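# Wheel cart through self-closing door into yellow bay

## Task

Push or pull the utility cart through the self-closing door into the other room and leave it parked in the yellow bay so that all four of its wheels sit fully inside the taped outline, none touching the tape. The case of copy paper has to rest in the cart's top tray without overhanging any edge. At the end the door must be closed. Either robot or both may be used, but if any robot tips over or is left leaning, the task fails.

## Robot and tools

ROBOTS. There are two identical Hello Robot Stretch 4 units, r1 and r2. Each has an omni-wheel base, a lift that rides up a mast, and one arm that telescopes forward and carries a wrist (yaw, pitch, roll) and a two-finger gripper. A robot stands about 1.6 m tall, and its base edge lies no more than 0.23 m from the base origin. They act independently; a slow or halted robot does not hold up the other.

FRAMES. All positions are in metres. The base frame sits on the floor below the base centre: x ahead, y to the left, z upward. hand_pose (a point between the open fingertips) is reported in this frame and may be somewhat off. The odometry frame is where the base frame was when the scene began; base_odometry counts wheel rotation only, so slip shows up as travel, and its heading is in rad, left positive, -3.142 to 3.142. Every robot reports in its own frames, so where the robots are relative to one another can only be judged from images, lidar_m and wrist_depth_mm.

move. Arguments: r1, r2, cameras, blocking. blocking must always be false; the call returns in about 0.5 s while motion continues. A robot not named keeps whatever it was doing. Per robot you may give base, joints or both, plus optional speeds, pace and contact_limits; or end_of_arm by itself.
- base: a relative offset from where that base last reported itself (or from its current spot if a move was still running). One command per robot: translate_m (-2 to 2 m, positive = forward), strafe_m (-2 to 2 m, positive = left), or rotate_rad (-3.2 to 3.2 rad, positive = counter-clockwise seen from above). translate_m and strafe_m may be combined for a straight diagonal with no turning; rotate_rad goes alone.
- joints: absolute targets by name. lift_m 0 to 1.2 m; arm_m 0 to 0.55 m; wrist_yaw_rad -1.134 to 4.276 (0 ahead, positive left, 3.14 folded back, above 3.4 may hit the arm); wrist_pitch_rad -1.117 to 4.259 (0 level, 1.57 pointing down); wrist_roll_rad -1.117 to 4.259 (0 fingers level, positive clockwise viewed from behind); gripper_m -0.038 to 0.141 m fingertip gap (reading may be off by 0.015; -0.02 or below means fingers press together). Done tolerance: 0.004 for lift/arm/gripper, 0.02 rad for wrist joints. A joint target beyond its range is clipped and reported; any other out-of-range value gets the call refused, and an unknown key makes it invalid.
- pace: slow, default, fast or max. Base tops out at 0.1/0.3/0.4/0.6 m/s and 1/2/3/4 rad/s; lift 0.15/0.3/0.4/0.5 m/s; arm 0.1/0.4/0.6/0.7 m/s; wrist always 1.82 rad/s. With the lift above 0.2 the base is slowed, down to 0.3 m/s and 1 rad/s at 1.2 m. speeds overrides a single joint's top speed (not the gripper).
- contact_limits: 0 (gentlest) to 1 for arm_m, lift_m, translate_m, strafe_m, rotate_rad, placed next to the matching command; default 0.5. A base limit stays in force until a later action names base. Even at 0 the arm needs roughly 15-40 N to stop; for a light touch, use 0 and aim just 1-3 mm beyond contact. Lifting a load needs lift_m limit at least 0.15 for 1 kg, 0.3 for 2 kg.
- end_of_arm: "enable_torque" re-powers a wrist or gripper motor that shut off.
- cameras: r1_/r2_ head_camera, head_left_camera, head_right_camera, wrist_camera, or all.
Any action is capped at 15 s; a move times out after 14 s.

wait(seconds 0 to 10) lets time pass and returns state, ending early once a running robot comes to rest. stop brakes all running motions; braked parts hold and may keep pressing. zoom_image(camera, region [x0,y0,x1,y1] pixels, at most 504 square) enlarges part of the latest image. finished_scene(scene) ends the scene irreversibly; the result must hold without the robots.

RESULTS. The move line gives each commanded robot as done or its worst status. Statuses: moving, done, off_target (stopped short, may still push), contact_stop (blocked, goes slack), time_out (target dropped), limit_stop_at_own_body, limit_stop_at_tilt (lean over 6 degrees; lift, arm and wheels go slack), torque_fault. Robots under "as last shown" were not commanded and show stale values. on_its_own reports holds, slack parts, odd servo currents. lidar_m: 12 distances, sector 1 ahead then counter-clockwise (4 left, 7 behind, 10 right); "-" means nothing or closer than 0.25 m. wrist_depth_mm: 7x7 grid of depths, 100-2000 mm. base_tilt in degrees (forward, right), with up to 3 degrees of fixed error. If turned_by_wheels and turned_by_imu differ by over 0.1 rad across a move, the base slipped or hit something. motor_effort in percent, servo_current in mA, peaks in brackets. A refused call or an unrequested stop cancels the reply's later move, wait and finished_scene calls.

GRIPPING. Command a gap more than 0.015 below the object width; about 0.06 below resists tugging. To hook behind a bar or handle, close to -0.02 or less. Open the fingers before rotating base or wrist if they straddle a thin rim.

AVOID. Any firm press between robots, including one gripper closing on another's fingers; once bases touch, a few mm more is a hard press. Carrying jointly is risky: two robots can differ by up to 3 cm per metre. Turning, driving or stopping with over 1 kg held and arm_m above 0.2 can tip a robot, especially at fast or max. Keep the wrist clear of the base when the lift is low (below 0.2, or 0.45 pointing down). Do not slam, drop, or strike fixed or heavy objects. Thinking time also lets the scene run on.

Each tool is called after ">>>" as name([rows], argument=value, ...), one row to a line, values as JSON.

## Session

>>> move(blocking=false, cameras=["all"])

Scene clock: 0.00 s.
r1.base_odometry: x=+0.000 y=+0.000 heading=+0.000
r1.turned_by_wheels: +0.000
r1.turned_by_imu: +0.000
r1.base_tilt: forward=-1.6 right=+1.3
r1.lidar_m: 0.96 1.73 2.02 2.40 3.92 1.60 0.85 0.77 0.78 0.89 0.77 0.78
r1.base_status: not commanded
r1.joint_positions: lift_m=+0.124 arm_m=+0.000 wrist_yaw_rad=+3.194 wrist_pitch_rad=+0.002 wrist_roll_rad=+0.000 gripper_m=+0.056
r1.joint_status: not commanded
r1.measured_speeds: all 0
r1.motor_effort: lift_m=+19 arm_m=-4 wheel_0=-2 wheel_1=+1 wheel_2=+0
r1.servo_current: wrist_yaw_rad=59 wrist_pitch_rad=46 wrist_roll_rad=46 gripper_m=39
r1.hand_pose: x=-0.1216 y=+0.0722 z=+0.3019 quat_wxyz=(-0.026, -0.001, +0.000, +1.000) (m; r1's base frame)
r1.wrist_depth_mm: - 135 - - - - - / - 123 135 - - - - / - 121 191 - - - - / 110 136 194 - - - - / 137 - - - 1618 - - / 226 - 190 1098 188 1160 1118 / 224 163 750 798 768 768 759
r2.base_odometry: x=+0.000 y=+0.000 heading=+0.000
r2.turned_by_wheels: +0.000
r2.turned_by_imu: +0.000
r2.base_tilt: forward=-0.6 right=+0.1
r2.lidar_m: 1.29 1.32 1.58 2.33 2.36 2.78 1.41 1.41 2.77 2.39 2.42 1.48
r2.base_status: not commanded
r2.joint_positions: lift_m=+0.200 arm_m=+0.000 wrist_yaw_rad=+3.211 wrist_pitch_rad=+0.001 wrist_roll_rad=+0.000 gripper_m=+0.056
r2.joint_status: not commanded
r2.measured_speeds: all 0
r2.motor_effort: lift_m=+18 arm_m=-4 wheel_0=-1 wheel_1=+1 wheel_2=+1
r2.servo_current: wrist_yaw_rad=46 wrist_pitch_rad=39 wrist_roll_rad=52 gripper_m=52
r2.hand_pose: x=-0.1229 y=+0.0671 z=+0.3779 quat_wxyz=(-0.035, -0.001, +0.000, +0.999) (m; r2's base frame)
r2.wrist_depth_mm: - - 137 - - - - / - - 137 - - - - / - 109 138 - - - - / - 140 175 - - - - / 214 - - - - - - / 213 1281 196 1255 190 1336 1182 / 208 243 866 - - 854 878
pictures: r1_head_camera, r1_head_left_camera, r1_head_right_camera, r1_wrist_camera, r2_head_camera, r2_head_left_camera, r2_head_right_camera, r2_wrist_camera
Images, in order (width x height): r1_head_camera 420x560, r1_head_left_camera 420x672, r1_head_right_camera 420x672, r1_wrist_camera 616x392, r2_head_camera 420x560, r2_head_left_camera 420x672, r2_head_right_camera 420x672, r2_wrist_camera 616x392.

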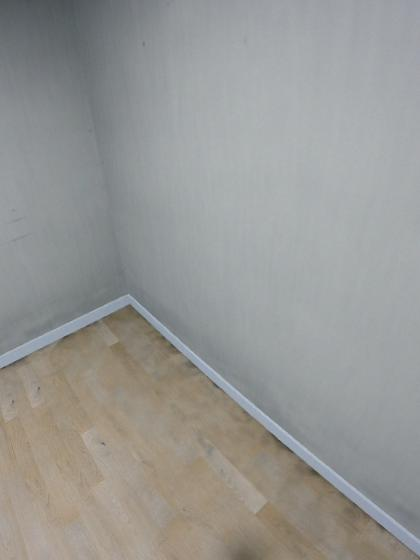

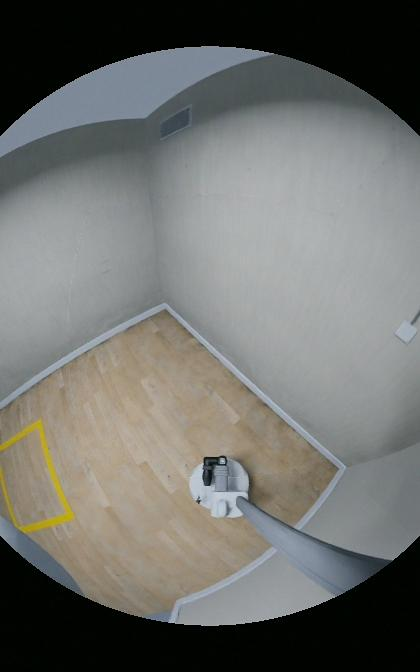

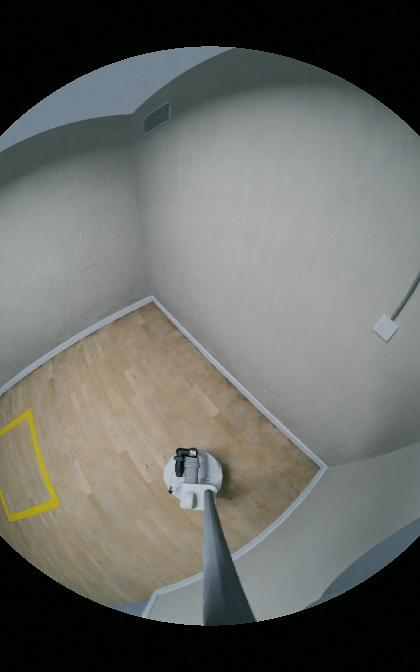

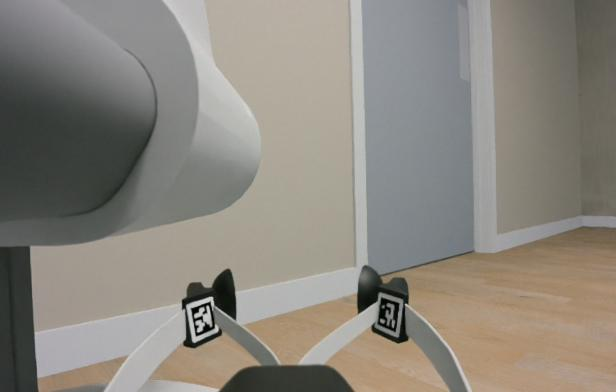

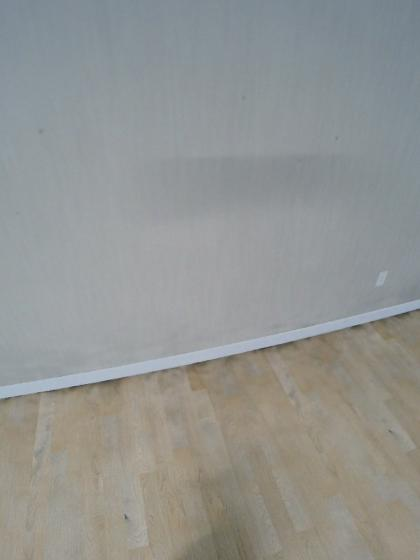

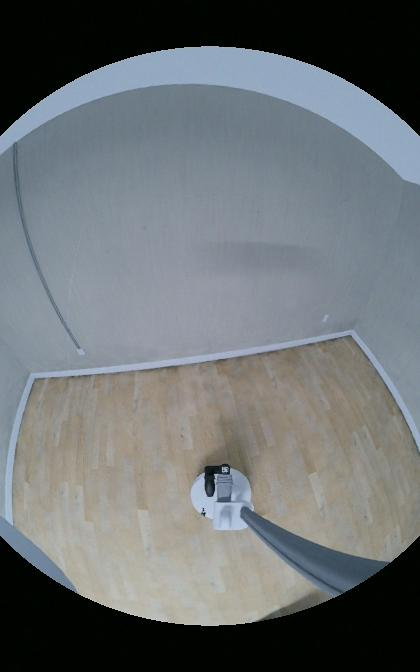

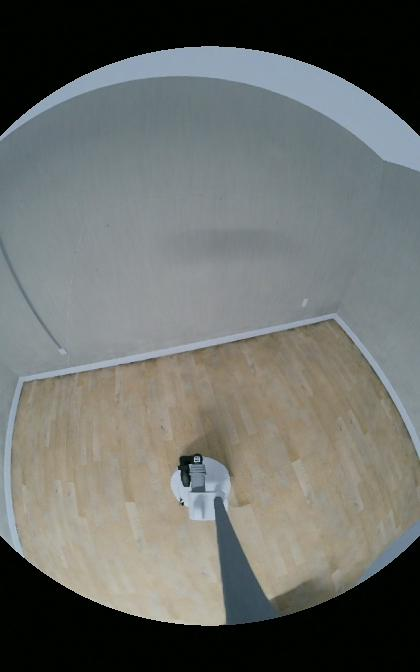

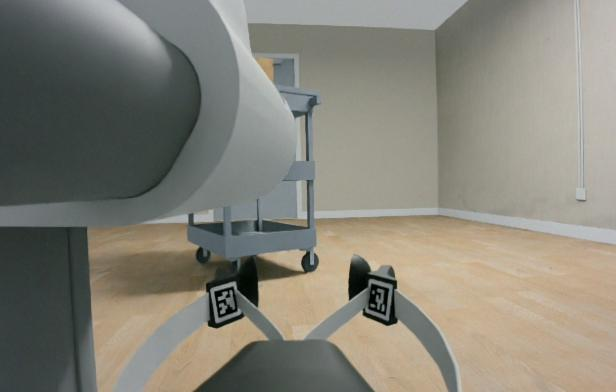

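>>> move(blocking=false, r1={"base": {"rotate_rad": 1.6}}, r2={"base": {"rotate_rad": 3.14}})

>>> wait(seconds=3)

>>> wait(seconds=2, cameras=["r1_head_camera","r1_head_left_camera","r1_wrist_camera","r2_head_camera","r2_head_left_camera","r2_wrist_camera"])

Scene clock: 8.20 s.
move: r1 moving; r2 moving
r1.base_odometry: x=+0.000 y=+0.000 heading=+0.253
r1.turned_by_wheels: +0.253
r1.turned_by_imu: +0.253
r1.base_tilt: forward=-1.6 right=+1.3
r1.lidar_m: 1.15 2.01 2.11 2.98 2.65 1.07 0.80 0.74 0.81 0.80 0.72 0.82
r1.base_status: rotate_rad moving
r1.joint_positions: lift_m=+0.124 arm_m=+0.000 wrist_yaw_rad=+3.194 wrist_pitch_rad=+0.002 wrist_roll_rad=+0.000 gripper_m=+0.056
r1.joint_status: not commanded
r1.measured_speeds: translate_m=+0.000 strafe_m=+0.000 rotate_rad=+0.974 lift_m=+0.000 arm_m=+0.000 wrist_yaw_rad=+0.000 wrist_pitch_rad=+0.000 wrist_roll_rad=+0.000
r1.motor_effort: lift_m=+19(20) arm_m=-4(4) wheel_0=-7(9) wheel_1=-6(7) wheel_2=-6(7)
r1.servo_current: wrist_yaw_rad=46(59) wrist_pitch_rad=39(52) wrist_roll_rad=33(65) gripper_m=39(46)
r1.hand_pose: x=-0.1216 y=+0.0722 z=+0.3019 quat_wxyz=(-0.026, -0.001, +0.000, +1.000) (m; r1's base frame)
r1.wrist_depth_mm: - 135 - - - - 1808 / - 123 135 - - - 1808 / - 121 192 - - - 1756 / 111 136 195 - - - 1808 / 137 - - - - - 1756 / 226 - 190 976 188 1118 1138 / 224 152 759 798 778 750 759
r2.base_odometry: x=+0.000 y=+0.000 heading=+0.252
r2.turned_by_wheels: +0.252
r2.turned_by_imu: +0.245
r2.base_tilt: forward=-0.7 right=+0.0
r2.lidar_m: 1.29 1.38 1.94 2.33 2.46 3.37 1.44 3.35 2.49 2.40 1.84 1.36
r2.base_status: rotate_rad moving
r2.joint_positions: lift_m=+0.200 arm_m=+0.000 wrist_yaw_rad=+3.211 wrist_pitch_rad=+0.001 wrist_roll_rad=+0.000 gripper_m=+0.056
r2.joint_status: not commanded
r2.measured_speeds: translate_m=+0.002 strafe_m=+0.000 rotate_rad=+0.977 lift_m=+0.000 arm_m=+0.000 wrist_yaw_rad=+0.000 wrist_pitch_rad=+0.000 wrist_roll_rad=+0.000
r2.motor_effort: lift_m=+18(18) arm_m=-4(4) wheel_0=-4(9) wheel_1=-10(10) wheel_2=-10(11)
r2.servo_current: wrist_yaw_rad=52(52) wrist_pitch_rad=46(46) wrist_roll_rad=52(65) gripper_m=46(52)
r2.hand_pose: x=-0.1229 y=+0.0671 z=+0.3779 quat_wxyz=(-0.035, -0.001, +0.000, +0.999) (m; r2's base frame)
r2.wrist_depth_mm: - - 137 - - - - / - - 137 1756 - - - / - 109 138 286 - - - / - 140 176 - - - - / 214 - - - - - - / 213 1281 196 1308 190 1336 1182 / 208 242 878 - - 854 878
pictures: none

Scene clock: 9.80 s.
earlier move: r1 done; r2 moving
r1.base_odometry: x=+0.000 y=+0.000 heading=+1.600
r1.turned_by_wheels: +1.347
r1.turned_by_imu: +1.355
r1.base_tilt: forward=-1.6 right=+1.3
r1.lidar_m: 2.44 3.92 1.53 0.84 0.74 0.75 0.90 0.78 0.77 0.94 1.82 2.01
r1.base_status: done
r1.joint_positions: lift_m=+0.124 arm_m=+0.000 wrist_yaw_rad=+3.194 wrist_pitch_rad=+0.002 wrist_roll_rad=+0.000 gripper_m=+0.056
r1.joint_status: not commanded
r1.measured_speeds: all 0
r1.motor_effort: lift_m=+19(20) arm_m=-4(4) wheel_0=-2(9) wheel_1=+0(9) wheel_2=+0(8)
r1.servo_current: wrist_yaw_rad=59(65) wrist_pitch_rad=33(52) wrist_roll_rad=59(65) gripper_m=39(52)
r1.hand_pose: x=-0.1216 y=+0.0722 z=+0.3019 quat_wxyz=(-0.026, -0.001, +0.000, +1.000) (m; r1's base frame)
r1.wrist_depth_mm: - 135 - - - - - / - 123 135 - - - - / - 121 191 - - - - / 111 135 194 - - - - / 137 - - - - - - / 216 - 190 1078 187 - - / 224 164 759 798 778 130 -
r2.base_odometry: x=+0.000 y=+0.000 heading=+2.922
r2.turned_by_wheels: +2.670
r2.turned_by_imu: +2.599
r2.base_tilt: forward=-0.6 right=+0.1
r2.lidar_m: 1.62 1.40 3.26 2.46 2.36 1.76 1.35 1.31 1.40 2.02 2.32 2.46
r2.base_status: rotate_rad moving
r2.joint_positions: lift_m=+0.200 arm_m=+0.000 wrist_yaw_rad=+3.211 wrist_pitch_rad=+0.001 wrist_roll_rad=+0.000 gripper_m=+0.056
r2.joint_status: not commanded
r2.measured_speeds: translate_m=-0.001 strafe_m=+0.001 rotate_rad=+0.963 lift_m=+0.000 arm_m=+0.000 wrist_yaw_rad=+0.000 wrist_pitch_rad=+0.000 wrist_roll_rad=+0.000
r2.motor_effort: lift_m=+18(18) arm_m=-4(4) wheel_0=-3(10) wheel_1=-4(10) wheel_2=-6(13)
r2.servo_current: wrist_yaw_rad=39(52) wrist_pitch_rad=46(46) wrist_roll_rad=46(65) gripper_m=52(52)
r2.hand_pose: x=-0.1228 y=+0.0671 z=+0.3779 quat_wxyz=(-0.035, -0.001, +0.000, +0.999) (m; r2's base frame)
r2.wrist_depth_mm: - - 137 - - - - / - 107 137 - - - - / - 110 138 236 - - - / - 140 165 - - - - / 216 - - - - 1863 - / 213 1182 193 1308 190 1308 1205 / 211 244 878 - - 854 878
wait: 1.60 of 3 s (r1 has come to rest)
pictures: none

Scene clock: 10.57 s.
earlier move: r2 done
r1.base_odometry: x=+0.000 y=+0.000 heading=+1.600
r1.turned_by_wheels: +0.000
r1.turned_by_imu: +0.000
r1.base_tilt: forward=-1.5 right=+1.3
r1.lidar_m: 2.46 3.91 1.53 0.86 0.75 0.76 0.91 0.77 0.80 0.95 1.83 2.03
r1.base_status: done
r1.joint_positions: lift_m=+0.124 arm_m=+0.000 wrist_yaw_rad=+3.194 wrist_pitch_rad=+0.002 wrist_roll_rad=+0.000 gripper_m=+0.056
r1.joint_status: not commanded
r1.measured_speeds: all 0
r1.motor_effort: lift_m=+19(20) arm_m=-4(4) wheel_0=-2(9) wheel_1=+0(9) wheel_2=+0(8)
r1.servo_current: wrist_yaw_rad=39(65) wrist_pitch_rad=46(52) wrist_roll_rad=39(65) gripper_m=39(52)
r1.hand_pose: x=-0.1216 y=+0.0722 z=+0.3019 quat_wxyz=(-0.026, -0.001, +0.000, +1.000) (m; r1's base frame)
r1.wrist_depth_mm: - 135 - - - - - / - 123 135 - - - - / - 121 191 - - - - / 111 136 193 - - - - / 137 - - - - - - / 216 - 190 1078 187 - - / 224 164 759 788 778 130 -
r2.base_odometry: x=+0.000 y=+0.000 heading=+3.139
r2.turned_by_wheels: +0.217
r2.turned_by_imu: +0.211
r2.base_tilt: forward=-0.7 right=+0.0
r2.lidar_m: 1.44 1.39 2.82 2.39 2.41 1.53 1.30 1.29 1.54 2.34 2.33 2.74
r2.base_status: done
r2.joint_positions: lift_m=+0.200 arm_m=+0.000 wrist_yaw_rad=+3.211 wrist_pitch_rad=+0.001 wrist_roll_rad=+0.000 gripper_m=+0.056
r2.joint_status: not commanded
r2.measured_speeds: all 0
r2.motor_effort: lift_m=+18(18) arm_m=-4(4) wheel_0=-3(10) wheel_1=-3(10) wheel_2=-5(13)
r2.servo_current: wrist_yaw_rad=52(52) wrist_pitch_rad=39(46) wrist_roll_rad=46(65) gripper_m=52(52)
r2.hand_pose: x=-0.1228 y=+0.0671 z=+0.3779 quat_wxyz=(-0.035, -0.001, +0.000, +0.999) (m; r2's base frame)
r2.wrist_depth_mm: - - 137 - - - - / - 107 137 - - - - / - 113 138 236 - - - / - 140 165 - - - - / 216 - - - - - - / 213 1205 193 1160 190 1336 1182 / 211 245 891 - - 854 866
wait: 0.77 of 2 s (r2 has come to rest)
pictures: r1_head_camera, r1_head_left_camera, r1_wrist_camera, r2_head_camera, r2_head_left_camera, r2_wrist_camera
Images, in order (width x height): r1_head_camera 420x560, r1_head_left_camera 420x672, r1_wrist_camera 616x392, r2_head_camera 420x560, r2_head_left_camera 420x672, r2_wrist_camera 616x392.

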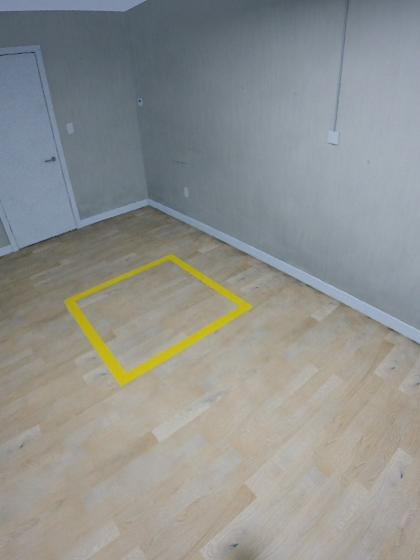

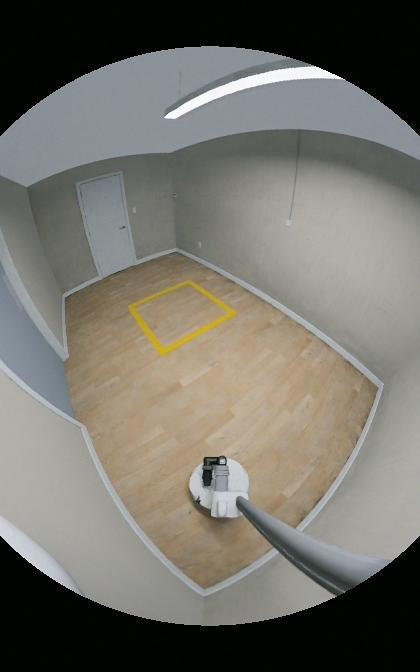

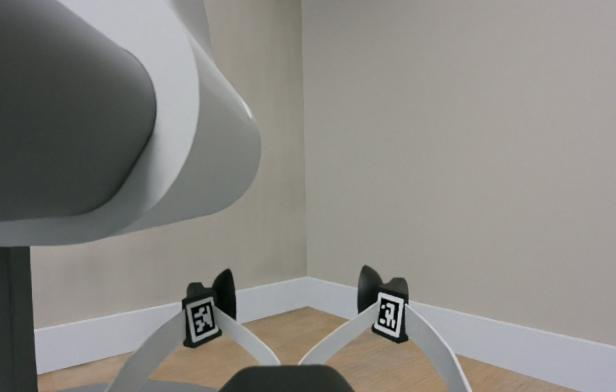

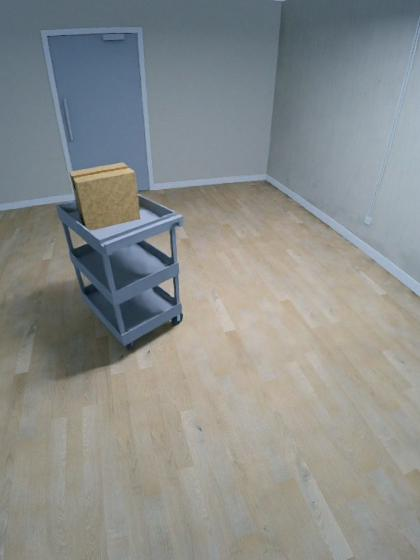

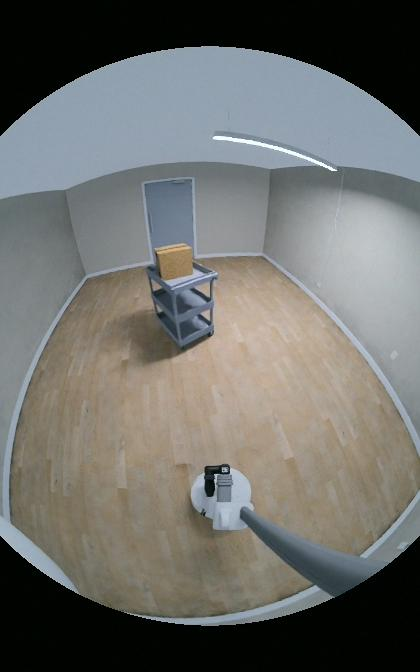

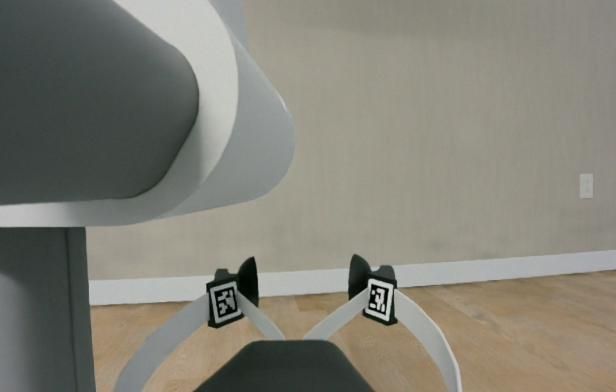

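>>> zoom_image(camera="r2_head_camera", region=[40, 20, 200, 360])

>>> zoom_image(camera="r1_head_left_camera", region=[0, 150, 260, 460])

Scaled by 1.482 from the camera's 420x560 image, which has a finer 1200x1600 frame.

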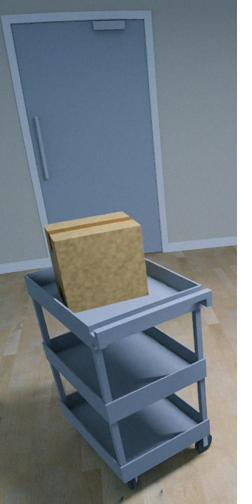

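Scaled by 1.626 from the camera's 420x672 image, which has a finer 600x960 frame.

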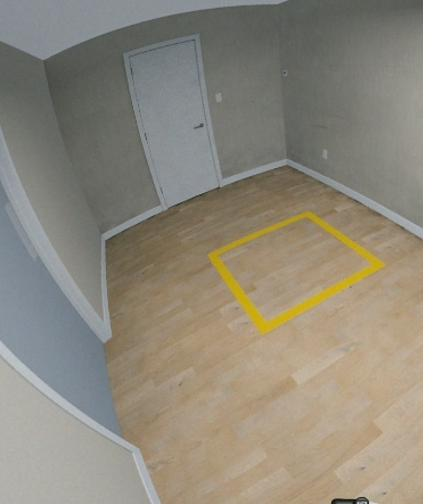

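>>> zoom_image(camera="r2_head_camera", region=[50, 150, 200, 260])

Scaled by 3.360 from the camera's 420x560 image, which has a finer 1200x1600 frame.

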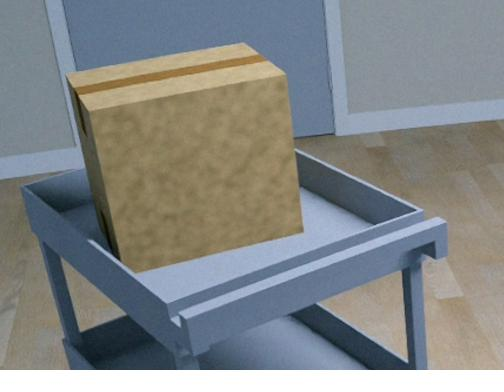

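>>> move(blocking=false, r1={"base": {"rotate_rad": 1.2}})

>>> wait(seconds=3, cameras=["r1_head_camera","r1_head_left_camera","r1_head_right_camera"])

Scene clock: 68.23 s.
move: r1 moving
r1.base_odometry: x=+0.000 y=+0.000 heading=+1.853
r1.turned_by_wheels: +0.253
r1.turned_by_imu: +0.253
r1.base_tilt: forward=-1.6 right=+1.3
r1.lidar_m: 3.07 2.50 1.06 0.77 0.75 0.79 0.79 0.77 0.85 1.21 2.01 2.13
r1.base_status: rotate_rad moving
r1.joint_positions: lift_m=+0.124 arm_m=+0.000 wrist_yaw_rad=+3.194 wrist_pitch_rad=+0.002 wrist_roll_rad=+0.000 gripper_m=+0.056
r1.joint_status: not commanded
r1.measured_speeds: translate_m=-0.001 strafe_m=+0.000 rotate_rad=+0.980 lift_m=+0.000 arm_m=+0.000 wrist_yaw_rad=+0.000 wrist_pitch_rad=+0.000 wrist_roll_rad=+0.000
r1.motor_effort: lift_m=+19(20) arm_m=-4(4) wheel_0=-8(8) wheel_1=-7(8) wheel_2=-6(7)
r1.servo_current: wrist_yaw_rad=78(78) wrist_pitch_rad=39(46) wrist_roll_rad=39(52) gripper_m=39(46)
r1.hand_pose: x=-0.1216 y=+0.0722 z=+0.3019 quat_wxyz=(-0.026, -0.001, +0.000, +1.000) (m; r1's base frame)
r1.wrist_depth_mm: - 135 - - - - - / - 123 135 - - - - / - 121 192 - - - - / 110 136 195 - - - - / 137 - - - - - - / 216 - 190 - 188 - - / 224 163 750 798 778 732 -
r2: as last shown
r2.turned_by_wheels: +0.000
r2.turned_by_imu: +0.000
r2.base_tilt: forward=-0.7 right=+0.1
r2.lidar_m: 1.40 1.39 2.76 2.39 2.43 1.55 1.30 1.31 1.54 2.34 2.35 2.75
r2.motor_effort: lift_m=+18(18) arm_m=-4(4) wheel_0=-4(4) wheel_1=-3(4) wheel_2=-6(6)
r2.servo_current: wrist_yaw_rad=39(52) wrist_pitch_rad=39(46) wrist_roll_rad=33(52) gripper_m=46(52)
r2.wrist_depth_mm: - - 137 - - - - / - 107 137 - - - - / - 113 138 235 - - - / - 140 165 - - - - / 216 - - - - - - / 213 1182 193 1182 190 1336 1205 / 211 244 878 - - 831 866
pictures: none

Scene clock: 69.57 s.
earlier move: r1 done
r1.base_odometry: x=+0.000 y=+0.000 heading=+2.800
r1.turned_by_wheels: +0.947
r1.turned_by_imu: +0.952
r1.base_tilt: forward=-1.6 right=+1.3
r1.lidar_m: 1.19 0.80 0.74 0.78 0.84 0.76 0.79 1.07 2.03 2.11 2.78 3.76
r1.base_status: done
r1.joint_positions: lift_m=+0.124 arm_m=+0.000 wrist_yaw_rad=+3.194 wrist_pitch_rad=+0.002 wrist_roll_rad=+0.000 gripper_m=+0.056
r1.joint_status: not commanded
r1.measured_speeds: all 0
r1.motor_effort: lift_m=+19(20) arm_m=-4(4) wheel_0=-3(9) wheel_1=+0(9) wheel_2=+0(8)
r1.servo_current: wrist_yaw_rad=52(78) wrist_pitch_rad=39(52) wrist_roll_rad=65(72) gripper_m=46(52)
r1.hand_pose: x=-0.1216 y=+0.0722 z=+0.3019 quat_wxyz=(-0.026, -0.001, +0.000, +1.000) (m; r1's base frame)
r1.wrist_depth_mm: - 135 - - - - - / - 123 135 - - - - / - 121 191 - - - - / 111 135 194 - - - - / 137 - - - - - - / 227 1098 190 - 187 - - / 750 750 759 788 732 130 -
r2.base_odometry: x=+0.000 y=+0.000 heading=+3.139
r2.turned_by_wheels: +0.000
r2.turned_by_imu: +0.000
r2.base_tilt: forward=-0.6 right=+0.1
r2.lidar_m: 1.42 1.37 2.78 2.40 2.41 1.55 1.31 1.30 1.56 2.35 2.35 2.74
r2.base_status: not commanded
r2.joint_positions: lift_m=+0.200 arm_m=+0.000 wrist_yaw_rad=+3.211 wrist_pitch_rad=+0.001 wrist_roll_rad=+0.000 gripper_m=+0.056
r2.joint_status: not commanded
r2.measured_speeds: all 0
r2.motor_effort: lift_m=+18(18) arm_m=-4(4) wheel_0=-4(4) wheel_1=-3(4) wheel_2=-6(6)
r2.servo_current: wrist_yaw_rad=39(52) wrist_pitch_rad=39(46) wrist_roll_rad=52(59) gripper_m=46(59)
r2.hand_pose: x=-0.1228 y=+0.0671 z=+0.3779 quat_wxyz=(-0.035, -0.001, +0.000, +0.999) (m; r2's base frame)
r2.wrist_depth_mm: - - 137 - - - - / - 107 137 - - - - / - 113 138 236 - - - / - 140 165 - - - - / 215 - - - - - - / 213 1205 193 1182 190 1308 1205 / 211 244 891 - - 854 878
wait: 1.33 of 3 s (r1 has come to rest)
pictures: r1_head_camera, r1_head_left_camera, r1_head_right_camera
Images, in order (width x height): r1_head_camera 420x560, r1_head_left_camera 420x672, r1_head_right_camera 420x672.

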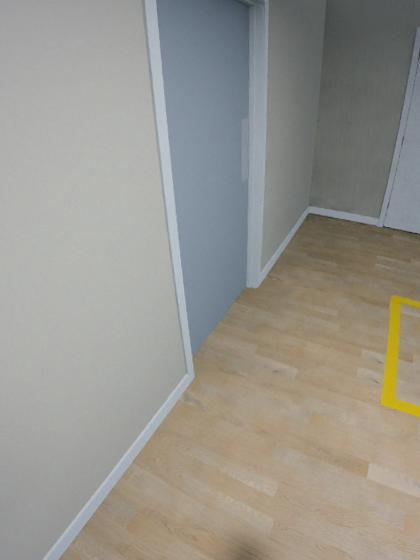

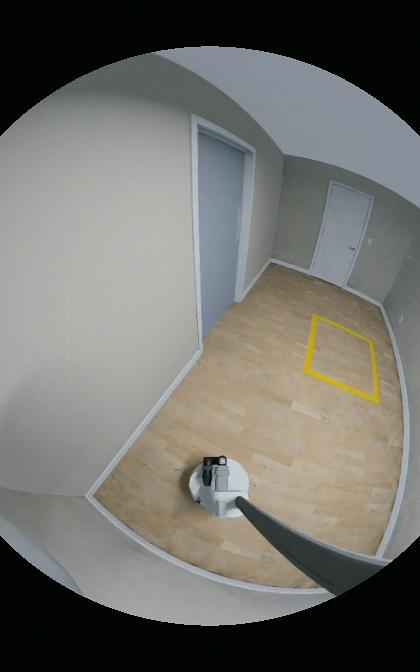

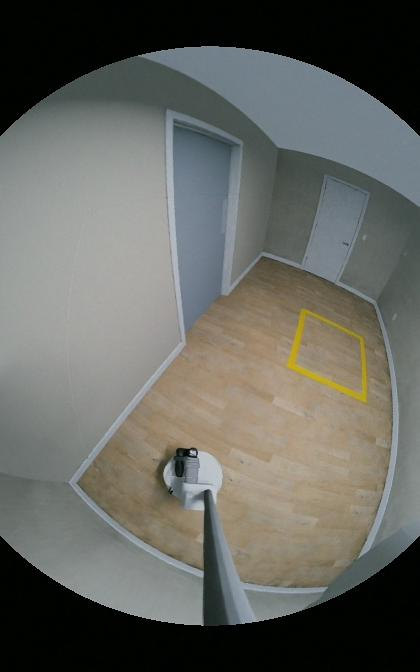

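>>> move(blocking=false, r1={"base": {"translate_m": 1.396, "strafe_m": -0.822}, "pace": "fast"}, r2={"base": {"translate_m": 1.815, "strafe_m": -0.517}, "pace": "fast"})

>>> wait(seconds=8)

>>> wait(seconds=3, cameras=["r1_head_camera","r2_head_camera"])

Scene clock: 153.17 s.
move: r1 moving; r2 moving
r1.base_odometry: x=-0.037 y=+0.044 heading=+2.799
r1.turned_by_wheels: +0.000
r1.turned_by_imu: +0.000
r1.base_tilt: forward=-1.6 right=+1.2
r1.lidar_m: 1.18 0.80 0.74 0.79 0.86 0.83 0.87 1.14 2.03 2.08 2.79 3.73
r1.base_status: translate_m moving; strafe_m moving
r1.joint_positions: lift_m=+0.124 arm_m=+0.000 wrist_yaw_rad=+3.194 wrist_pitch_rad=+0.002 wrist_roll_rad=+0.000 gripper_m=+0.056
r1.joint_status: not commanded
r1.measured_speeds: translate_m=+0.192 strafe_m=-0.115 rotate_rad=-0.003 lift_m=+0.000 arm_m=+0.000 wrist_yaw_rad=+0.000 wrist_pitch_rad=+0.000 wrist_roll_rad=+0.000
r1.motor_effort: lift_m=+19(20) arm_m=-4(4) wheel_0=+10(12) wheel_1=-2(3) wheel_2=-12(12)
r1.servo_current: wrist_yaw_rad=39(59) wrist_pitch_rad=46(52) wrist_roll_rad=33(59) gripper_m=46(46)
r1.hand_pose: x=-0.1216 y=+0.0722 z=+0.3019 quat_wxyz=(-0.026, -0.001, +0.000, +1.000) (m; r1's base frame)
r1.wrist_depth_mm: - 135 - - - - - / - 124 135 - - - - / - 121 191 - - - - / 111 135 194 - - - - / 137 - - - - - - / 991 1118 190 - 188 - - / 741 759 759 798 788 683 -
r2.base_odometry: x=-0.050 y=+0.014 heading=+3.139
r2.turned_by_wheels: +0.000
r2.turned_by_imu: +0.001
r2.base_tilt: forward=-0.7 right=+0.1
r2.lidar_m: 1.39 1.35 2.84 2.44 2.45 1.59 1.35 1.35 1.61 2.32 2.32 2.73
r2.base_status: translate_m moving; strafe_m moving
r2.joint_positions: lift_m=+0.200 arm_m=+0.000 wrist_yaw_rad=+3.211 wrist_pitch_rad=+0.001 wrist_roll_rad=+0.000 gripper_m=+0.056
r2.joint_status: not commanded
r2.measured_speeds: translate_m=+0.198 strafe_m=-0.054 rotate_rad=+0.002 lift_m=+0.000 arm_m=+0.000 wrist_yaw_rad=+0.000 wrist_pitch_rad=+0.000 wrist_roll_rad=+0.000
r2.motor_effort: lift_m=+18(18) arm_m=-4(4) wheel_0=+9(13) wheel_1=+7(7) wheel_2=-13(16)
r2.servo_current: wrist_yaw_rad=52(52) wrist_pitch_rad=39(39) wrist_roll_rad=46(52) gripper_m=46(52)
r2.hand_pose: x=-0.1228 y=+0.0671 z=+0.3779 quat_wxyz=(-0.035, -0.001, +0.000, +0.999) (m; r2's base frame)
r2.wrist_depth_mm: - - 137 - - - - / - 107 137 - - - - / - 113 138 233 - - - / - 140 164 - - - - / 216 - - - - - - / 213 1182 192 1182 190 1308 1160 / 211 244 878 - - 854 878
pictures: none

Scene clock: 157.90 s.
earlier move: r1 done; r2 moving
r1.base_odometry: x=-1.039 y=+1.243 heading=+2.800
r1.turned_by_wheels: +0.000
r1.turned_by_imu: -0.003
r1.base_tilt: forward=-1.6 right=+1.3
r1.lidar_m: 1.30 0.94 0.91 0.93 1.16 2.38 2.45 2.08 1.94 2.00 2.45 2.30
r1.base_status: done
r1.joint_positions: lift_m=+0.124 arm_m=+0.000 wrist_yaw_rad=+3.194 wrist_pitch_rad=+0.002 wrist_roll_rad=+0.000 gripper_m=+0.056
r1.joint_status: not commanded
r1.measured_speeds: all 0
r1.motor_effort: lift_m=+20(20) arm_m=-4(4) wheel_0=+1(14) wheel_1=-2(6) wheel_2=+0(13)
r1.servo_current: wrist_yaw_rad=39(65) wrist_pitch_rad=39(52) wrist_roll_rad=46(72) gripper_m=46(46)
r1.hand_pose: x=-0.1216 y=+0.0722 z=+0.3019 quat_wxyz=(-0.026, -0.001, +0.000, +1.000) (m; r1's base frame)
r1.wrist_depth_mm: - 135 - - - - - / - 124 146 - - - - / - 121 191 - - - - / 111 136 207 - - - - / 216 - - - - - - / 991 1205 193 1205 187 1138 1098 / 750 750 759 798 778 750 768
r2.base_odometry: x=-1.775 y=+0.510 heading=+3.139
r2.turned_by_wheels: +0.000
r2.turned_by_imu: +0.003
r2.base_tilt: forward=-0.6 right=+0.0
r2.lidar_m: 2.90 2.88 0.92 0.57 0.62 3.38 2.89 2.83 1.64 1.41 1.41 1.66
r2.base_status: translate_m moving; strafe_m moving
r2.joint_positions: lift_m=+0.200 arm_m=+0.000 wrist_yaw_rad=+3.211 wrist_pitch_rad=+0.001 wrist_roll_rad=+0.000 gripper_m=+0.056
r2.joint_status: not commanded
r2.measured_speeds: translate_m=+0.184 strafe_m=-0.054 rotate_rad=+0.002 lift_m=+0.000 arm_m=+0.000 wrist_yaw_rad=+0.000 wrist_pitch_rad=+0.000 wrist_roll_rad=+0.000
r2.motor_effort: lift_m=+18(18) arm_m=-4(5) wheel_0=+1(15) wheel_1=+3(7) wheel_2=-2(17)
r2.servo_current: wrist_yaw_rad=46(65) wrist_pitch_rad=39(52) wrist_roll_rad=52(59) gripper_m=52(52)
r2.hand_pose: x=-0.1228 y=+0.0671 z=+0.3779 quat_wxyz=(-0.035, -0.001, +0.000, +0.999) (m; r2's base frame)
r2.wrist_depth_mm: - - 137 - - - - / - 107 137 - - - - / - 110 139 - - - - / - 140 178 - - - - / 216 - - - - - - / 213 1281 196 1281 190 1336 1182 / 211 244 878 - - 854 878
wait: 4.73 of 8 s (r1 has come to rest)
pictures: none

Scene clock: 158.63 s.
earlier move: r2 done
r1.base_odometry: x=-1.039 y=+1.243 heading=+2.800
r1.turned_by_wheels: +0.000
r1.turned_by_imu: +0.000
r1.base_tilt: forward=-1.6 right=+1.3
r1.lidar_m: 1.32 0.96 0.92 0.95 1.17 2.39 2.47 2.05 1.93 2.01 2.41 2.30
r1.base_status: done
r1.joint_positions: lift_m=+0.124 arm_m=+0.000 wrist_yaw_rad=+3.194 wrist_pitch_rad=+0.002 wrist_roll_rad=+0.000 gripper_m=+0.056
r1.joint_status: not commanded
r1.measured_speeds: all 0
r1.motor_effort: lift_m=+19(20) arm_m=-4(4) wheel_0=+0(14) wheel_1=-1(6) wheel_2=+1(13)
r1.servo_current: wrist_yaw_rad=39(65) wrist_pitch_rad=46(52) wrist_roll_rad=39(72) gripper_m=33(46)
r1.hand_pose: x=-0.1216 y=+0.0722 z=+0.3019 quat_wxyz=(-0.026, -0.001, +0.000, +1.000) (m; r1's base frame)
r1.wrist_depth_mm: - 135 - - - - - / - 123 147 - - - - / - 121 191 - - - - / 111 136 207 - - - - / 216 - - - - - - / 1008 1205 194 1182 187 1138 1118 / 741 750 759 788 788 759 750
r2.base_odometry: x=-1.814 y=+0.521 heading=+3.139
r2.turned_by_wheels: +0.000
r2.turned_by_imu: +0.000
r2.base_tilt: forward=-0.7 right=+0.1
r2.lidar_m: 2.88 2.88 0.96 0.62 0.59 3.42 2.94 2.75 1.61 1.40 1.38 1.64
r2.base_status: done
r2.joint_positions: lift_m=+0.200 arm_m=+0.000 wrist_yaw_rad=+3.211 wrist_pitch_rad=+0.001 wrist_roll_rad=+0.000 gripper_m=+0.056
r2.joint_status: not commanded
r2.measured_speeds: all 0
r2.motor_effort: lift_m=+18(18) arm_m=-4(5) wheel_0=+2(15) wheel_1=+3(7) wheel_2=-1(17)
r2.servo_current: wrist_yaw_rad=39(65) wrist_pitch_rad=39(52) wrist_roll_rad=59(59) gripper_m=52(52)
r2.hand_pose: x=-0.1228 y=+0.0671 z=+0.3779 quat_wxyz=(-0.035, -0.001, +0.000, +0.999) (m; r2's base frame)
r2.wrist_depth_mm: - - 137 - - - - / - 107 137 - - - - / - 110 138 - - - - / - 140 179 - - - - / 216 - - - - - - / 213 1308 196 1281 190 1308 1205 / 211 244 891 - - 854 854
wait: 0.73 of 3 s (r2 has come to rest)
pictures: r1_head_camera, r2_head_camera
Images, in order (width x height): r1_head_camera 420x560, r2_head_camera 420x560.

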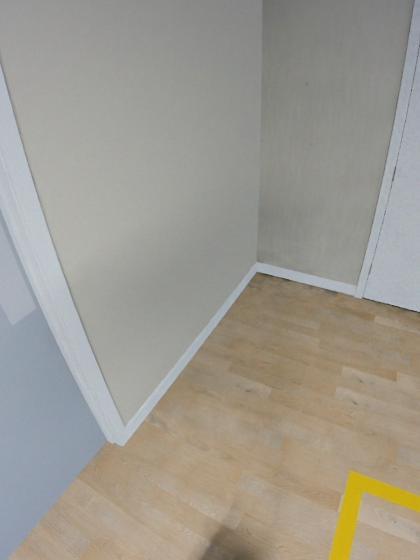

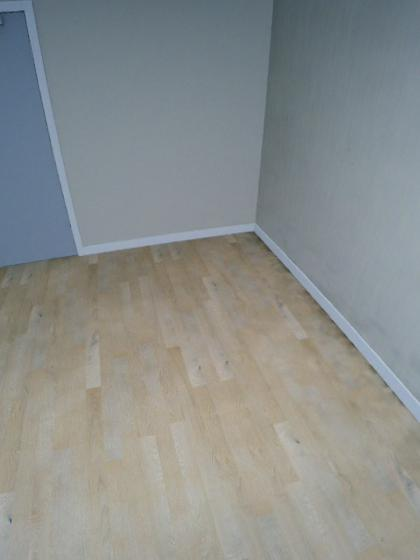

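>>> move(blocking=false, r1={"base": {"rotate_rad": 1.073}, "pace": "fast"}, r2={"base": {"translate_m": 1.908, "strafe_m": 0.228}, "pace": "fast"})

>>> wait(seconds=2, cameras=["r1_head_camera"])

>>> wait(seconds=8, cameras=["r1_head_camera"])

>>> move(blocking=false, r2={"base": {"rotate_rad": 1.634}, "joints": {"lift_m": 0.87, "wrist_yaw_rad": 0.0}, "pace": "default"})

Scene clock: 183.73 s.
move: r1 moving; r2 moving
r1.base_odometry: x=-1.039 y=+1.243 heading=-3.104
r1.turned_by_wheels: +0.379
r1.turned_by_imu: +0.380
r1.base_tilt: forward=-1.6 right=+1.3
r1.lidar_m: 0.98 0.91 0.94 1.03 1.95 2.38 2.17 1.94 1.94 2.34 2.32 1.60
r1.base_status: rotate_rad moving
r1.joint_positions: lift_m=+0.124 arm_m=+0.000 wrist_yaw_rad=+3.194 wrist_pitch_rad=+0.002 wrist_roll_rad=+0.000 gripper_m=+0.056
r1.joint_status: not commanded
r1.measured_speeds: translate_m=+0.001 strafe_m=+0.000 rotate_rad=+1.459 lift_m=+0.000 arm_m=+0.000 wrist_yaw_rad=+0.000 wrist_pitch_rad=+0.000 wrist_roll_rad=+0.000
r1.motor_effort: lift_m=+20(20) arm_m=-4(4) wheel_0=-10(10) wheel_1=-8(9) wheel_2=-9(9)
r1.servo_current: wrist_yaw_rad=46(59) wrist_pitch_rad=39(52) wrist_roll_rad=59(59) gripper_m=39(46)
r1.hand_pose: x=-0.1216 y=+0.0722 z=+0.3019 quat_wxyz=(-0.026, -0.001, +0.000, +1.000) (m; r1's base frame)
r1.wrist_depth_mm: - 135 - - - - - / - 123 146 - - - - / - 121 192 - - - - / 111 136 206 - - - - / 137 1983 - - - - - / 228 1205 194 1160 187 1138 1098 / 224 163 750 788 778 768 759
r2.base_odometry: x=-1.864 y=+0.515 heading=+3.139
r2.turned_by_wheels: +0.000
r2.turned_by_imu: +0.001
r2.base_tilt: forward=-0.7 right=+0.0
r2.lidar_m: 2.82 2.82 1.06 0.66 0.62 3.44 2.99 2.74 1.60 1.38 1.39 1.64
r2.base_status: translate_m moving; strafe_m moving
r2.joint_positions: lift_m=+0.200 arm_m=+0.000 wrist_yaw_rad=+3.211 wrist_pitch_rad=+0.001 wrist_roll_rad=+0.000 gripper_m=+0.056
r2.joint_status: not commanded
r2.measured_speeds: translate_m=+0.194 strafe_m=+0.023 rotate_rad=-0.003 lift_m=+0.000 arm_m=+0.000 wrist_yaw_rad=+0.000 wrist_pitch_rad=+0.000 wrist_roll_rad=+0.000
r2.motor_effort: lift_m=+18(18) arm_m=-4(4) wheel_0=+6(9) wheel_1=+10(10) wheel_2=-16(16)
r2.servo_current: wrist_yaw_rad=39(52) wrist_pitch_rad=46(46) wrist_roll_rad=52(59) gripper_m=52(52)
r2.hand_pose: x=-0.1228 y=+0.0671 z=+0.3779 quat_wxyz=(-0.035, -0.001, +0.000, +0.999) (m; r2's base frame)
r2.wrist_depth_mm: - - 136 - - - - / - - 137 - - - - / - 111 138 290 - - - / - 139 173 - - - - / 213 - - - - - - / 211 1308 196 1255 190 1308 1205 / 206 241 866 - - 854 866
pictures: none

Scene clock: 184.73 s.
earlier move: r1 done; r2 moving
r1.base_odometry: x=-1.039 y=+1.243 heading=-2.411
r1.turned_by_wheels: +0.694
r1.turned_by_imu: +0.698
r1.base_tilt: forward=-1.6 right=+1.2
r1.lidar_m: 0.94 0.96 1.18 2.37 2.45 2.03 1.92 1.99 2.43 2.32 1.28 0.97
r1.base_status: done
r1.joint_positions: lift_m=+0.124 arm_m=+0.000 wrist_yaw_rad=+3.194 wrist_pitch_rad=+0.002 wrist_roll_rad=+0.000 gripper_m=+0.056
r1.joint_status: not commanded
r1.measured_speeds: all 0
r1.motor_effort: lift_m=+20(20) arm_m=-4(4) wheel_0=-1(11) wheel_1=+0(9) wheel_2=+2(9)
r1.servo_current: wrist_yaw_rad=46(59) wrist_pitch_rad=33(52) wrist_roll_rad=59(65) gripper_m=39(46)
r1.hand_pose: x=-0.1216 y=+0.0722 z=+0.3019 quat_wxyz=(-0.026, -0.001, +0.000, +1.000) (m; r1's base frame)
r1.wrist_depth_mm: - 135 - - - - - / - 122 145 - - - - / - 121 190 - - - - / 110 136 205 - - - - / 217 - - - - - - / 1025 1229 194 1205 187 1160 1138 / 750 750 750 798 741 759 759
r2.base_odometry: x=-2.214 y=+0.474 heading=+3.140
r2.turned_by_wheels: +0.000
r2.turned_by_imu: +0.001
r2.base_tilt: forward=-0.7 right=+0.0
r2.lidar_m: 2.48 2.49 2.81 0.85 0.76 0.77 3.35 2.66 1.53 1.35 1.34 1.59
r2.base_status: translate_m moving; strafe_m moving
r2.joint_positions: lift_m=+0.200 arm_m=+0.000 wrist_yaw_rad=+3.211 wrist_pitch_rad=+0.001 wrist_roll_rad=+0.000 gripper_m=+0.056
r2.joint_status: not commanded
r2.measured_speeds: translate_m=+0.397 strafe_m=+0.048 rotate_rad=+0.002 lift_m=+0.000 arm_m=+0.000 wrist_yaw_rad=+0.000 wrist_pitch_rad=+0.000 wrist_roll_rad=+0.000
r2.motor_effort: lift_m=+18(18) arm_m=-4(4) wheel_0=+7(11) wheel_1=+7(11) wheel_2=-9(17)
r2.servo_current: wrist_yaw_rad=46(59) wrist_pitch_rad=46(46) wrist_roll_rad=59(59) gripper_m=46(52)
r2.hand_pose: x=-0.1228 y=+0.0671 z=+0.3779 quat_wxyz=(-0.035, -0.001, +0.000, +0.999) (m; r2's base frame)
r2.wrist_depth_mm: - - 137 - - - - / - - 137 - - - - / - 111 138 289 - - - / - 139 172 - - - - / 212 - - - - - - / 211 1308 196 1255 190 1336 1205 / 206 242 878 - - 842 866
wait: 1.00 of 2 s (r1 has come to rest)
pictures: r1_head_camera
Images, in order (width x height): r1_head_camera 420x560.

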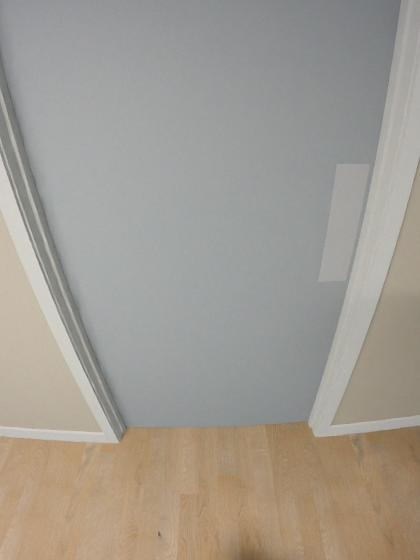

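Scene clock: 189.33 s.
earlier move: r2 done
r1.base_odometry: x=-1.039 y=+1.243 heading=-2.411
r1.turned_by_wheels: +0.000
r1.turned_by_imu: +0.000
r1.base_tilt: forward=-1.6 right=+1.2
r1.lidar_m: 0.92 0.95 1.21 2.38 2.48 2.01 1.92 2.00 2.43 2.32 1.25 0.97
r1.base_status: done
r1.joint_positions: lift_m=+0.124 arm_m=+0.000 wrist_yaw_rad=+3.194 wrist_pitch_rad=+0.002 wrist_roll_rad=+0.000 gripper_m=+0.056
r1.joint_status: not commanded
r1.measured_speeds: all 0
r1.motor_effort: lift_m=+20(20) arm_m=-4(4) wheel_0=-1(11) wheel_1=+0(9) wheel_2=+2(9)
r1.servo_current: wrist_yaw_rad=46(72) wrist_pitch_rad=39(52) wrist_roll_rad=52(78) gripper_m=39(52)
r1.hand_pose: x=-0.1216 y=+0.0722 z=+0.3019 quat_wxyz=(-0.026, -0.001, +0.000, +1.000) (m; r1's base frame)
r1.wrist_depth_mm: - 135 - - - - - / - 123 146 - - - - / - 121 190 - - - - / 110 136 206 - - - - / 216 - - - - - - / 1008 1182 193 1160 187 1138 1118 / 741 750 759 798 732 759 768
r2.base_odometry: x=-3.722 y=+0.297 heading=+3.140
r2.turned_by_wheels: +0.000
r2.turned_by_imu: +0.003
r2.base_tilt: forward=-0.7 right=+0.1
r2.lidar_m: 0.95 0.97 1.14 1.90 3.62 1.75 1.98 2.26 1.34 1.14 1.15 1.16
r2.base_status: done
r2.joint_positions: lift_m=+0.200 arm_m=+0.000 wrist_yaw_rad=+3.211 wrist_pitch_rad=+0.001 wrist_roll_rad=+0.000 gripper_m=+0.056
r2.joint_status: not commanded
r2.measured_speeds: all 0
r2.motor_effort: lift_m=+18(18) arm_m=-4(4) wheel_0=+3(11) wheel_1=+1(11) wheel_2=+1(17)
r2.servo_current: wrist_yaw_rad=46(65) wrist_pitch_rad=39(52) wrist_roll_rad=33(59) gripper_m=52(59)
r2.hand_pose: x=-0.1228 y=+0.0671 z=+0.3779 quat_wxyz=(-0.035, -0.001, +0.000, +0.999) (m; r2's base frame)
r2.wrist_depth_mm: - - 137 - - - - / - 107 137 - - 1756 - / - 110 138 - - - - / - 140 179 - - - - / 216 - - - - 1661 - / 213 1308 196 1281 190 1336 1182 / 211 245 891 - - 854 878
wait: 4.60 of 8 s (r2 has come to rest)
pictures: r1_head_camera
Images, in order (width x height): r1_head_camera 420x560.

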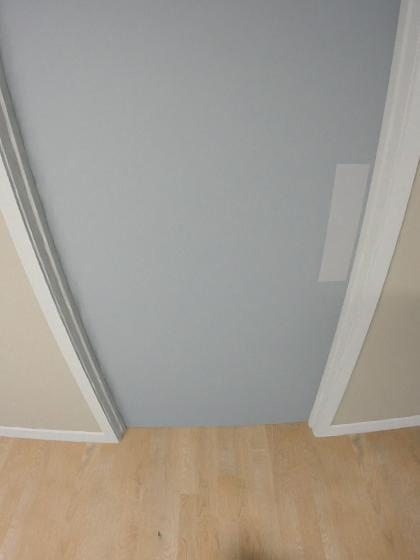

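Scene clock: 189.83 s.
move: r2 moving
r1: as last shown
r1.base_tilt: forward=-1.6 right=+1.3
r1.lidar_m: 0.93 0.97 1.18 2.36 2.46 2.05 1.92 2.01 2.41 2.34 1.27 0.98
r1.motor_effort: lift_m=+19(20) arm_m=-4(4) wheel_0=-1(2) wheel_1=+0(0) wheel_2=+2(2)
r1.servo_current: wrist_yaw_rad=59(65) wrist_pitch_rad=39(46) wrist_roll_rad=39(72) gripper_m=39(46)
r1.wrist_depth_mm: - 135 - - - - - / - 122 145 - - - - / - 121 190 - - - - / 110 135 206 - - - - / 216 - - - - - - / 991 1229 193 1182 187 1138 1118 / 750 750 759 798 732 768 750
r2.base_odometry: x=-3.722 y=+0.297 heading=-2.892
r2.turned_by_wheels: +0.252
r2.turned_by_imu: +0.245
r2.base_tilt: forward=-0.7 right=+0.1
r2.lidar_m: 0.97 1.02 1.36 3.61 2.14 1.76 - 1.66 1.20 1.15 1.20 1.03
r2.base_status: rotate_rad moving
r2.joint_positions: lift_m=+0.238 arm_m=+0.000 wrist_yaw_rad=+2.649 wrist_pitch_rad=+0.001 wrist_roll_rad=+0.000 gripper_m=+0.056
r2.joint_status: lift_m moving; wrist_yaw_rad moving
r2.measured_speeds: translate_m=+0.000 strafe_m=-0.001 rotate_rad=+0.977 lift_m=+0.146 arm_m=+0.000 wrist_yaw_rad=-1.743 wrist_pitch_rad=+0.000 wrist_roll_rad=+0.000
r2.motor_effort: lift_m=+23(26) arm_m=-4(4) wheel_0=-8(11) wheel_1=-8(11) wheel_2=-11(11)
r2.servo_current: wrist_yaw_rad=91(163) wrist_pitch_rad=33(46) wrist_roll_rad=52(52) gripper_m=46(52)
r2.hand_pose: x=-0.0417 y=+0.2135 z=+0.4157 quat_wxyz=(+0.244, -0.001, +0.000, +0.970) (m; r2's base frame)
r2.wrist_depth_mm: - - - - - - - / - - - - - - - / 229 - - - - - - / - - - - - - - / - - - - - - - / 1397 1397 196 1430 190 1430 1255 / 991 931 1025 - - 960 946
pictures: none

>>> move(blocking=false, r1={"base": {"translate_m": 0.55, "strafe_m": -0.12}, "pace": "default"})

>>> wait(seconds=4, cameras=["r1_head_camera", "r2_head_camera"])

Scene clock: 206.87 s.
earlier move: r2 done
move: r1 moving
r1.base_odometry: x=-1.067 y=+1.227 heading=-2.410
r1.turned_by_wheels: +0.000
r1.turned_by_imu: +0.000
r1.base_tilt: forward=-1.6 right=+1.3
r1.lidar_m: 0.90 0.93 1.17 2.39 2.48 2.07 1.94 2.04 2.43 2.32 1.23 0.96
r1.base_status: translate_m moving; strafe_m moving
r1.joint_positions: lift_m=+0.124 arm_m=+0.000 wrist_yaw_rad=+3.194 wrist_pitch_rad=+0.002 wrist_roll_rad=+0.000 gripper_m=+0.056
r1.joint_status: not commanded
r1.measured_speeds: translate_m=+0.122 strafe_m=-0.025 rotate_rad=+0.002 lift_m=+0.000 arm_m=+0.000 wrist_yaw_rad=+0.000 wrist_pitch_rad=+0.000 wrist_roll_rad=+0.000
r1.motor_effort: lift_m=+19(20) arm_m=-4(4) wheel_0=+9(10) wheel_1=+5(6) wheel_2=-8(9)
r1.servo_current: wrist_yaw_rad=39(59) wrist_pitch_rad=46(52) wrist_roll_rad=33(59) gripper_m=52(52)
r1.hand_pose: x=-0.1216 y=+0.0722 z=+0.3019 quat_wxyz=(-0.026, -0.001, +0.000, +1.000) (m; r1's base frame)
r1.wrist_depth_mm: - 135 - - - - - / - 122 145 - - - - / - 121 190 - - - - / 110 135 204 - - - - / 216 - - - - - - / 1008 1205 192 1182 187 1138 1118 / 750 750 750 788 741 759 750
r2.base_odometry: x=-3.722 y=+0.297 heading=-1.510
r2.turned_by_wheels: +1.381
r2.turned_by_imu: +1.346
r2.base_tilt: forward=-0.7 right=+0.1
r2.lidar_m: 2.25 3.63 1.76 2.05 2.08 1.29 1.12 1.14 1.08 0.97 0.98 1.16
r2.base_status: done
r2.joint_positions: lift_m=+0.870 arm_m=+0.000 wrist_yaw_rad=+0.003 wrist_pitch_rad=+0.001 wrist_roll_rad=+0.000 gripper_m=+0.056
r2.joint_status: all done
r2.measured_speeds: all 0
r2.motor_effort: lift_m=+21(21) arm_m=-4(4) wheel_0=-3(4) wheel_1=-2(2) wheel_2=-5(6)
r2.servo_current: wrist_yaw_rad=46(52) wrist_pitch_rad=39(46) wrist_roll_rad=46(65) gripper_m=52(52)
r2.hand_pose: x=+0.4596 y=-0.0866 z=+1.0476 quat_wxyz=(+1.000, +0.000, +0.001, +0.001) (m; r2's base frame)
r2.wrist_depth_mm: - - - - - - - / - - - - - - - / - - - - - - - / - - - - - - - / - - - - - - - / - - 196 - 190 - - / - - - - - - -
pictures: none

Scene clock: 209.70 s.
earlier move: r1 done
r1.base_odometry: x=-1.529 y=+0.965 heading=-2.410
r1.turned_by_wheels: +0.000
r1.turned_by_imu: +0.000
r1.base_tilt: forward=-1.6 right=+1.3
r1.lidar_m: 0.39 0.40 0.53 1.15 2.60 2.60 2.48 2.58 2.30 1.46 0.47 0.42
r1.base_status: done
r1.joint_positions: lift_m=+0.124 arm_m=+0.000 wrist_yaw_rad=+3.194 wrist_pitch_rad=+0.002 wrist_roll_rad=+0.000 gripper_m=+0.056
r1.joint_status: not commanded
r1.measured_speeds: all 0
r1.motor_effort: lift_m=+19(20) arm_m=-3(4) wheel_0=+2(10) wheel_1=+2(6) wheel_2=+1(11)
r1.servo_current: wrist_yaw_rad=52(72) wrist_pitch_rad=46(52) wrist_roll_rad=39(65) gripper_m=39(52)
r1.hand_pose: x=-0.1216 y=+0.0722 z=+0.3019 quat_wxyz=(-0.026, -0.001, +0.000, +1.000) (m; r1's base frame)
r1.wrist_depth_mm: - 135 - - - - - / - 123 146 - - - - / - 121 190 - - - - / 110 136 207 - - - - / 216 - - - - - - / 991 1182 193 1182 187 1138 1118 / 226 759 750 143 741 759 750
r2.base_odometry: x=-3.722 y=+0.297 heading=-1.510
r2.turned_by_wheels: +0.000
r2.turned_by_imu: +0.000
r2.base_tilt: forward=-0.7 right=+0.1
r2.lidar_m: 2.23 3.62 1.74 2.04 2.13 1.29 1.15 1.16 1.09 0.97 0.98 1.17
r2.base_status: done
r2.joint_positions: lift_m=+0.870 arm_m=+0.000 wrist_yaw_rad=+0.003 wrist_pitch_rad=+0.001 wrist_roll_rad=+0.000 gripper_m=+0.056
r2.joint_status: all done
r2.measured_speeds: all 0
r2.motor_effort: lift_m=+21(21) arm_m=-4(5) wheel_0=-3(4) wheel_1=-2(2) wheel_2=-6(6)
r2.servo_current: wrist_yaw_rad=39(59) wrist_pitch_rad=39(46) wrist_roll_rad=59(65) gripper_m=46(59)
r2.hand_pose: x=+0.4596 y=-0.0866 z=+1.0476 quat_wxyz=(+1.000, +0.000, +0.001, +0.001) (m; r2's base frame)
r2.wrist_depth_mm: - - - - - - - / - - - - - - - / - - - - - - - / - - - - - - - / - - - - - - - / - - 196 - 190 - - / - - - - - - -
wait: 2.83 of 4 s (r1 has come to rest)
pictures: r1_head_camera, r2_head_camera
Images, in order (width x height): r1_head_camera 420x560, r2_head_camera 420x560.

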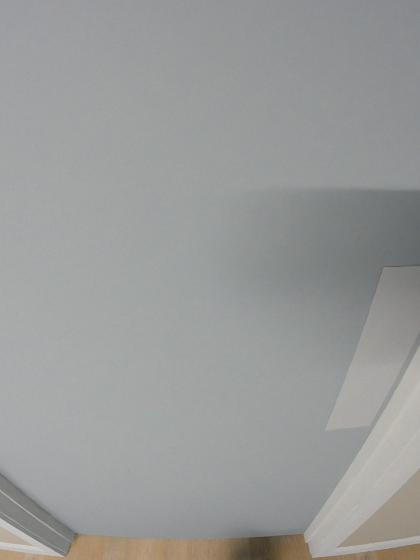

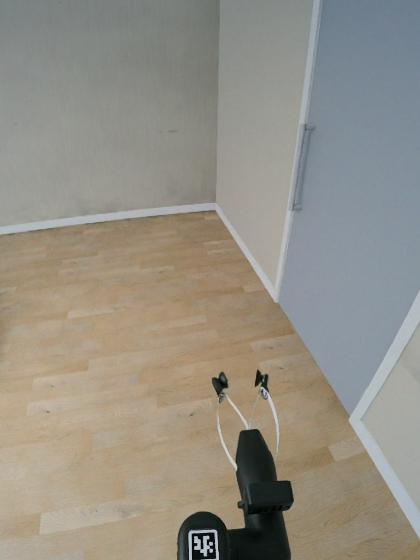

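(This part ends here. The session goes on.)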